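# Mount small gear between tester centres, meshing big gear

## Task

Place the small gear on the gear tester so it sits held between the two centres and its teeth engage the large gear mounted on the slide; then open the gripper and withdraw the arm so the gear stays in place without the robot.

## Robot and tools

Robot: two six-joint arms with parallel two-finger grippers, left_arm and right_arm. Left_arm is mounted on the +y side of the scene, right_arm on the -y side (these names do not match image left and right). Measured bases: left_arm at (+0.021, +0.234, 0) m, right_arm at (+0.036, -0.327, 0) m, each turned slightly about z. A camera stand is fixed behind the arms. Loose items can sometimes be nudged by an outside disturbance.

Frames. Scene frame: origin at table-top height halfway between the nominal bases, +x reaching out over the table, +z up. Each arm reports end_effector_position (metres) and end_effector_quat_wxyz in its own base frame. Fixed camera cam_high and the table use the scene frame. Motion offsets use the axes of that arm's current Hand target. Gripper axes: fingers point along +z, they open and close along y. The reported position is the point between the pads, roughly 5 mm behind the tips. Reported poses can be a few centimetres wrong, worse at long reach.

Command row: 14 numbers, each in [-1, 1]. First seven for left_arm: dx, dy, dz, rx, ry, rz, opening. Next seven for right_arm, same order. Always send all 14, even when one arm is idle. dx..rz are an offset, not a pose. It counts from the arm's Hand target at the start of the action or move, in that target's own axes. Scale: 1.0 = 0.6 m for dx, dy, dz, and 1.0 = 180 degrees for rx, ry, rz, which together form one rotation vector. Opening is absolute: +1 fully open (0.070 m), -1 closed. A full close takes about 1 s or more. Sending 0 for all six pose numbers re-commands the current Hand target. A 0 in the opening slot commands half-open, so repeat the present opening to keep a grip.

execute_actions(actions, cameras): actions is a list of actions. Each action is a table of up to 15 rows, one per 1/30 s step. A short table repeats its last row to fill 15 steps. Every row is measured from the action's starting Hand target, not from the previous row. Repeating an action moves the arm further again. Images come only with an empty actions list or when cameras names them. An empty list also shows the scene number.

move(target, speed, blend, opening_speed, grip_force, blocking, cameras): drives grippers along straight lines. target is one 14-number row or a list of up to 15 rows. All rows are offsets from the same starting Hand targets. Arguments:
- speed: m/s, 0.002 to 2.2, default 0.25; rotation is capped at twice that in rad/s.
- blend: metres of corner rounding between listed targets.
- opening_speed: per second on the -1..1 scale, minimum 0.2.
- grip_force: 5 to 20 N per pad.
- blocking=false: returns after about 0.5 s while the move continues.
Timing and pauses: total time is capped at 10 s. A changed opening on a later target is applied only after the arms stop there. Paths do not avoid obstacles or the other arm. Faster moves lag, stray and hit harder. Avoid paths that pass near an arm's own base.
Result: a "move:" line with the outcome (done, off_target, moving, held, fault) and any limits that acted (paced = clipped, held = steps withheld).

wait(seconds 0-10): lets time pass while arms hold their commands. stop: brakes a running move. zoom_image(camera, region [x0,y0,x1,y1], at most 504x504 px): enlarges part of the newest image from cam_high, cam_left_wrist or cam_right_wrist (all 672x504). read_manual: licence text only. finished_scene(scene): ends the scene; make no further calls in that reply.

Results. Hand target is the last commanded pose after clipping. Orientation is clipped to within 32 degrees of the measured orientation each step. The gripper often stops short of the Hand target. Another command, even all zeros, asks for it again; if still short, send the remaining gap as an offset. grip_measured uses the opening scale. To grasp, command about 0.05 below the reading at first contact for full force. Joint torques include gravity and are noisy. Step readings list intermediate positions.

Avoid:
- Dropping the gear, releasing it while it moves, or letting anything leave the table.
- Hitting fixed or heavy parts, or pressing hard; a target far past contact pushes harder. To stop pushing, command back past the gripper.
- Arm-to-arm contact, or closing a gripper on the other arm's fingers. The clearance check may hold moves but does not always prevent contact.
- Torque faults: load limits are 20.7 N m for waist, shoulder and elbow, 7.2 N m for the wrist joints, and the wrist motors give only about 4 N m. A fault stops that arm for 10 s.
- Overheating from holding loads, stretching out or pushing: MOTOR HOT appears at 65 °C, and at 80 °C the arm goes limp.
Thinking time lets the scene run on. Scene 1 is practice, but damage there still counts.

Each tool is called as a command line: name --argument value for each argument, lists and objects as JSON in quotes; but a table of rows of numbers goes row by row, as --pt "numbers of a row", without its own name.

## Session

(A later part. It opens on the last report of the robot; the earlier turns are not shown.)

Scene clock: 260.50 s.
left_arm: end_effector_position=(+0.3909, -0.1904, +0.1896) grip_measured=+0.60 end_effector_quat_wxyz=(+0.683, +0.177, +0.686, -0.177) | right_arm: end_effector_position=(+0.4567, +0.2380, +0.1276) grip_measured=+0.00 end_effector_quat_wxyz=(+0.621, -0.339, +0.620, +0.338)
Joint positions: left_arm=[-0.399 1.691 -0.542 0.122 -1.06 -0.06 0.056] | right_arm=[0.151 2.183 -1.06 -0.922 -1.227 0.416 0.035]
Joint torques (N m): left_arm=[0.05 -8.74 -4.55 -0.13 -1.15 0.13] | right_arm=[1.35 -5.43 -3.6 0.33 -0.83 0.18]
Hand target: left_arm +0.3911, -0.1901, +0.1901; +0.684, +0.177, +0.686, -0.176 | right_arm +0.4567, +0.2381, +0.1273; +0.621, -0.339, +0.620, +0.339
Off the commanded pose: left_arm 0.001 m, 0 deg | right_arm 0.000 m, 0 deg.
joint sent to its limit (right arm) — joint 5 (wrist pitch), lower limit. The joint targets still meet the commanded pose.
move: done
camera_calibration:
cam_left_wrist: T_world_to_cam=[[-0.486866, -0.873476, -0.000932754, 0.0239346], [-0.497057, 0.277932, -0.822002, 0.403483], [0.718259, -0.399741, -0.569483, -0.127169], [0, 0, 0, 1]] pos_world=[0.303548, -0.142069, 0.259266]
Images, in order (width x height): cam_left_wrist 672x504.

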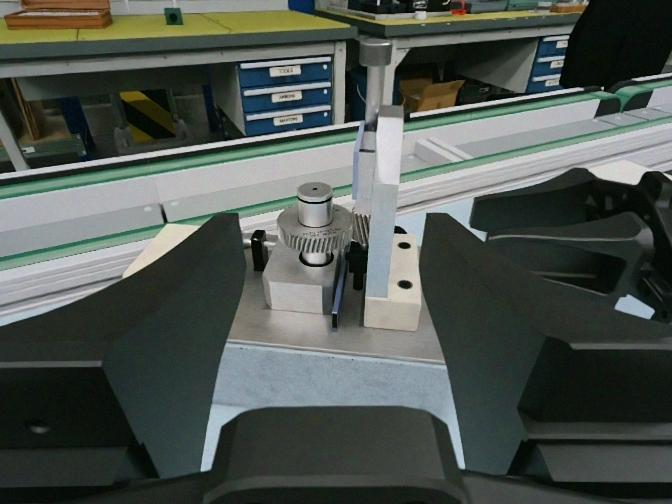

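move --target '[0,0,-0.1,0,0,0,0.6,-0.04,0,-0.1,0,0,0,0.0]' --speed 0.15 --cameras '["cam_left_wrist","cam_right_wrist"]'

zoom_image --camera "cam_right_wrist" --region '[266, 10, 426, 170]'

Scene clock: 267.07 s.
left_arm: end_effector_position=(+0.3379, -0.1609, +0.1902) grip_measured=+0.60 end_effector_quat_wxyz=(+0.684, +0.177, +0.686, -0.176) | right_arm: end_effector_position=(+0.4241, +0.1874, +0.1517) grip_measured=+0.00 end_effector_quat_wxyz=(+0.608, -0.342, +0.639, +0.325)
Joint positions: left_arm=[-0.357 1.52 -0.314 0.164 -1.121 -0.072 0.056] | right_arm=[0.011 1.993 -0.886 -1.067 -1.227 0.476 0.035]
Joint torques (N m): left_arm=[-0.3 -4.57 -5.66 -0.3 -1.24 0] | right_arm=[1.35 -4.5 -3.66 0.37 -0.95 -0.06]
Hand target: left_arm +0.3385, -0.1611, +0.1903; +0.684, +0.177, +0.686, -0.176 | right_arm +0.4242, +0.1877, +0.1513; +0.621, -0.339, +0.620, +0.339
Off the commanded pose: left_arm 0.001 m, 0 deg | right_arm 0.001 m, 3 deg.
joint sent to its limit (right arm) — joint 5 (wrist pitch), lower limit. The joint targets are off in orientation, not in position.
move: off_target (right_arm)
camera_calibration:
cam_left_wrist: T_world_to_cam=[[-0.486399, -0.873736, -0.001071, 0.0237019], [-0.496527, 0.27742, -0.822496, 0.369318], [0.718941, -0.39953, -0.56877, -0.0773967], [0, 0, 0, 1]] pos_world=[0.250549, -0.112669, 0.259767]
cam_right_wrist: T_world_to_cam=[[0.836966, -0.547089, 0.0134607, -0.255131], [-0.337658, -0.535611, -0.774021, 0.35706], [0.430668, 0.643284, -0.633017, -0.0870396], [0, 0, 0, 1]] pos_world=[0.371586, 0.107657, 0.224708]
Images, in order (width x height): cam_left_wrist 672x504, cam_right_wrist 672x504.

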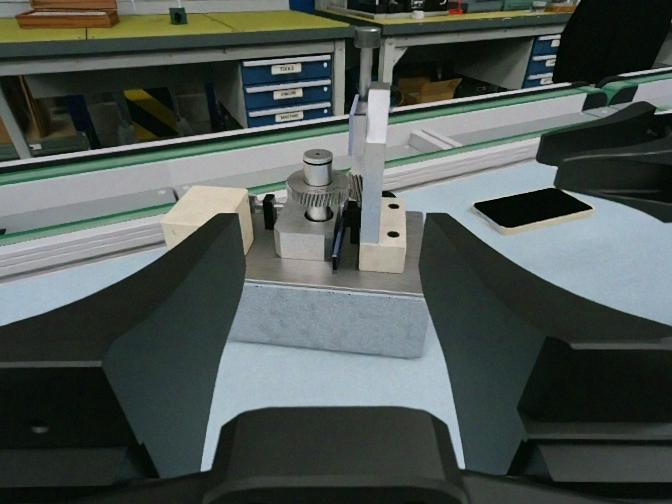

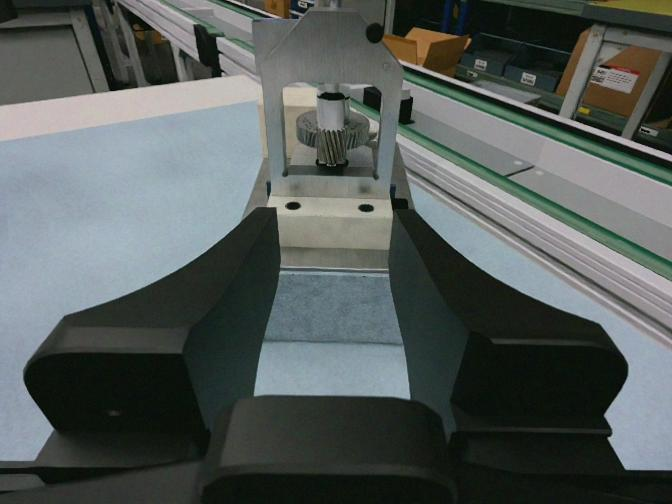

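Scaled by 3.150 from the camera's 672x504 image, which has a finer 960x720 frame.

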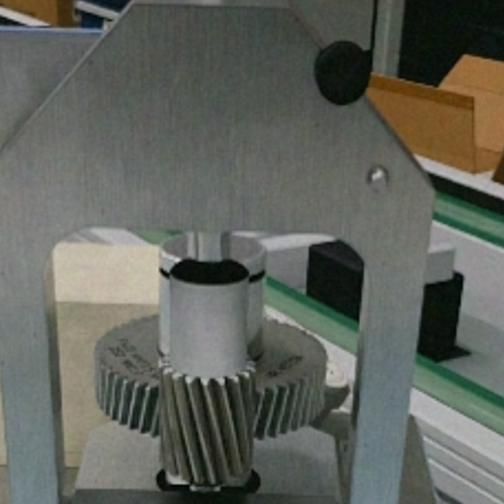

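Mounted and meshed.

finished_scene --scene 2

The scene is finished: the task was done.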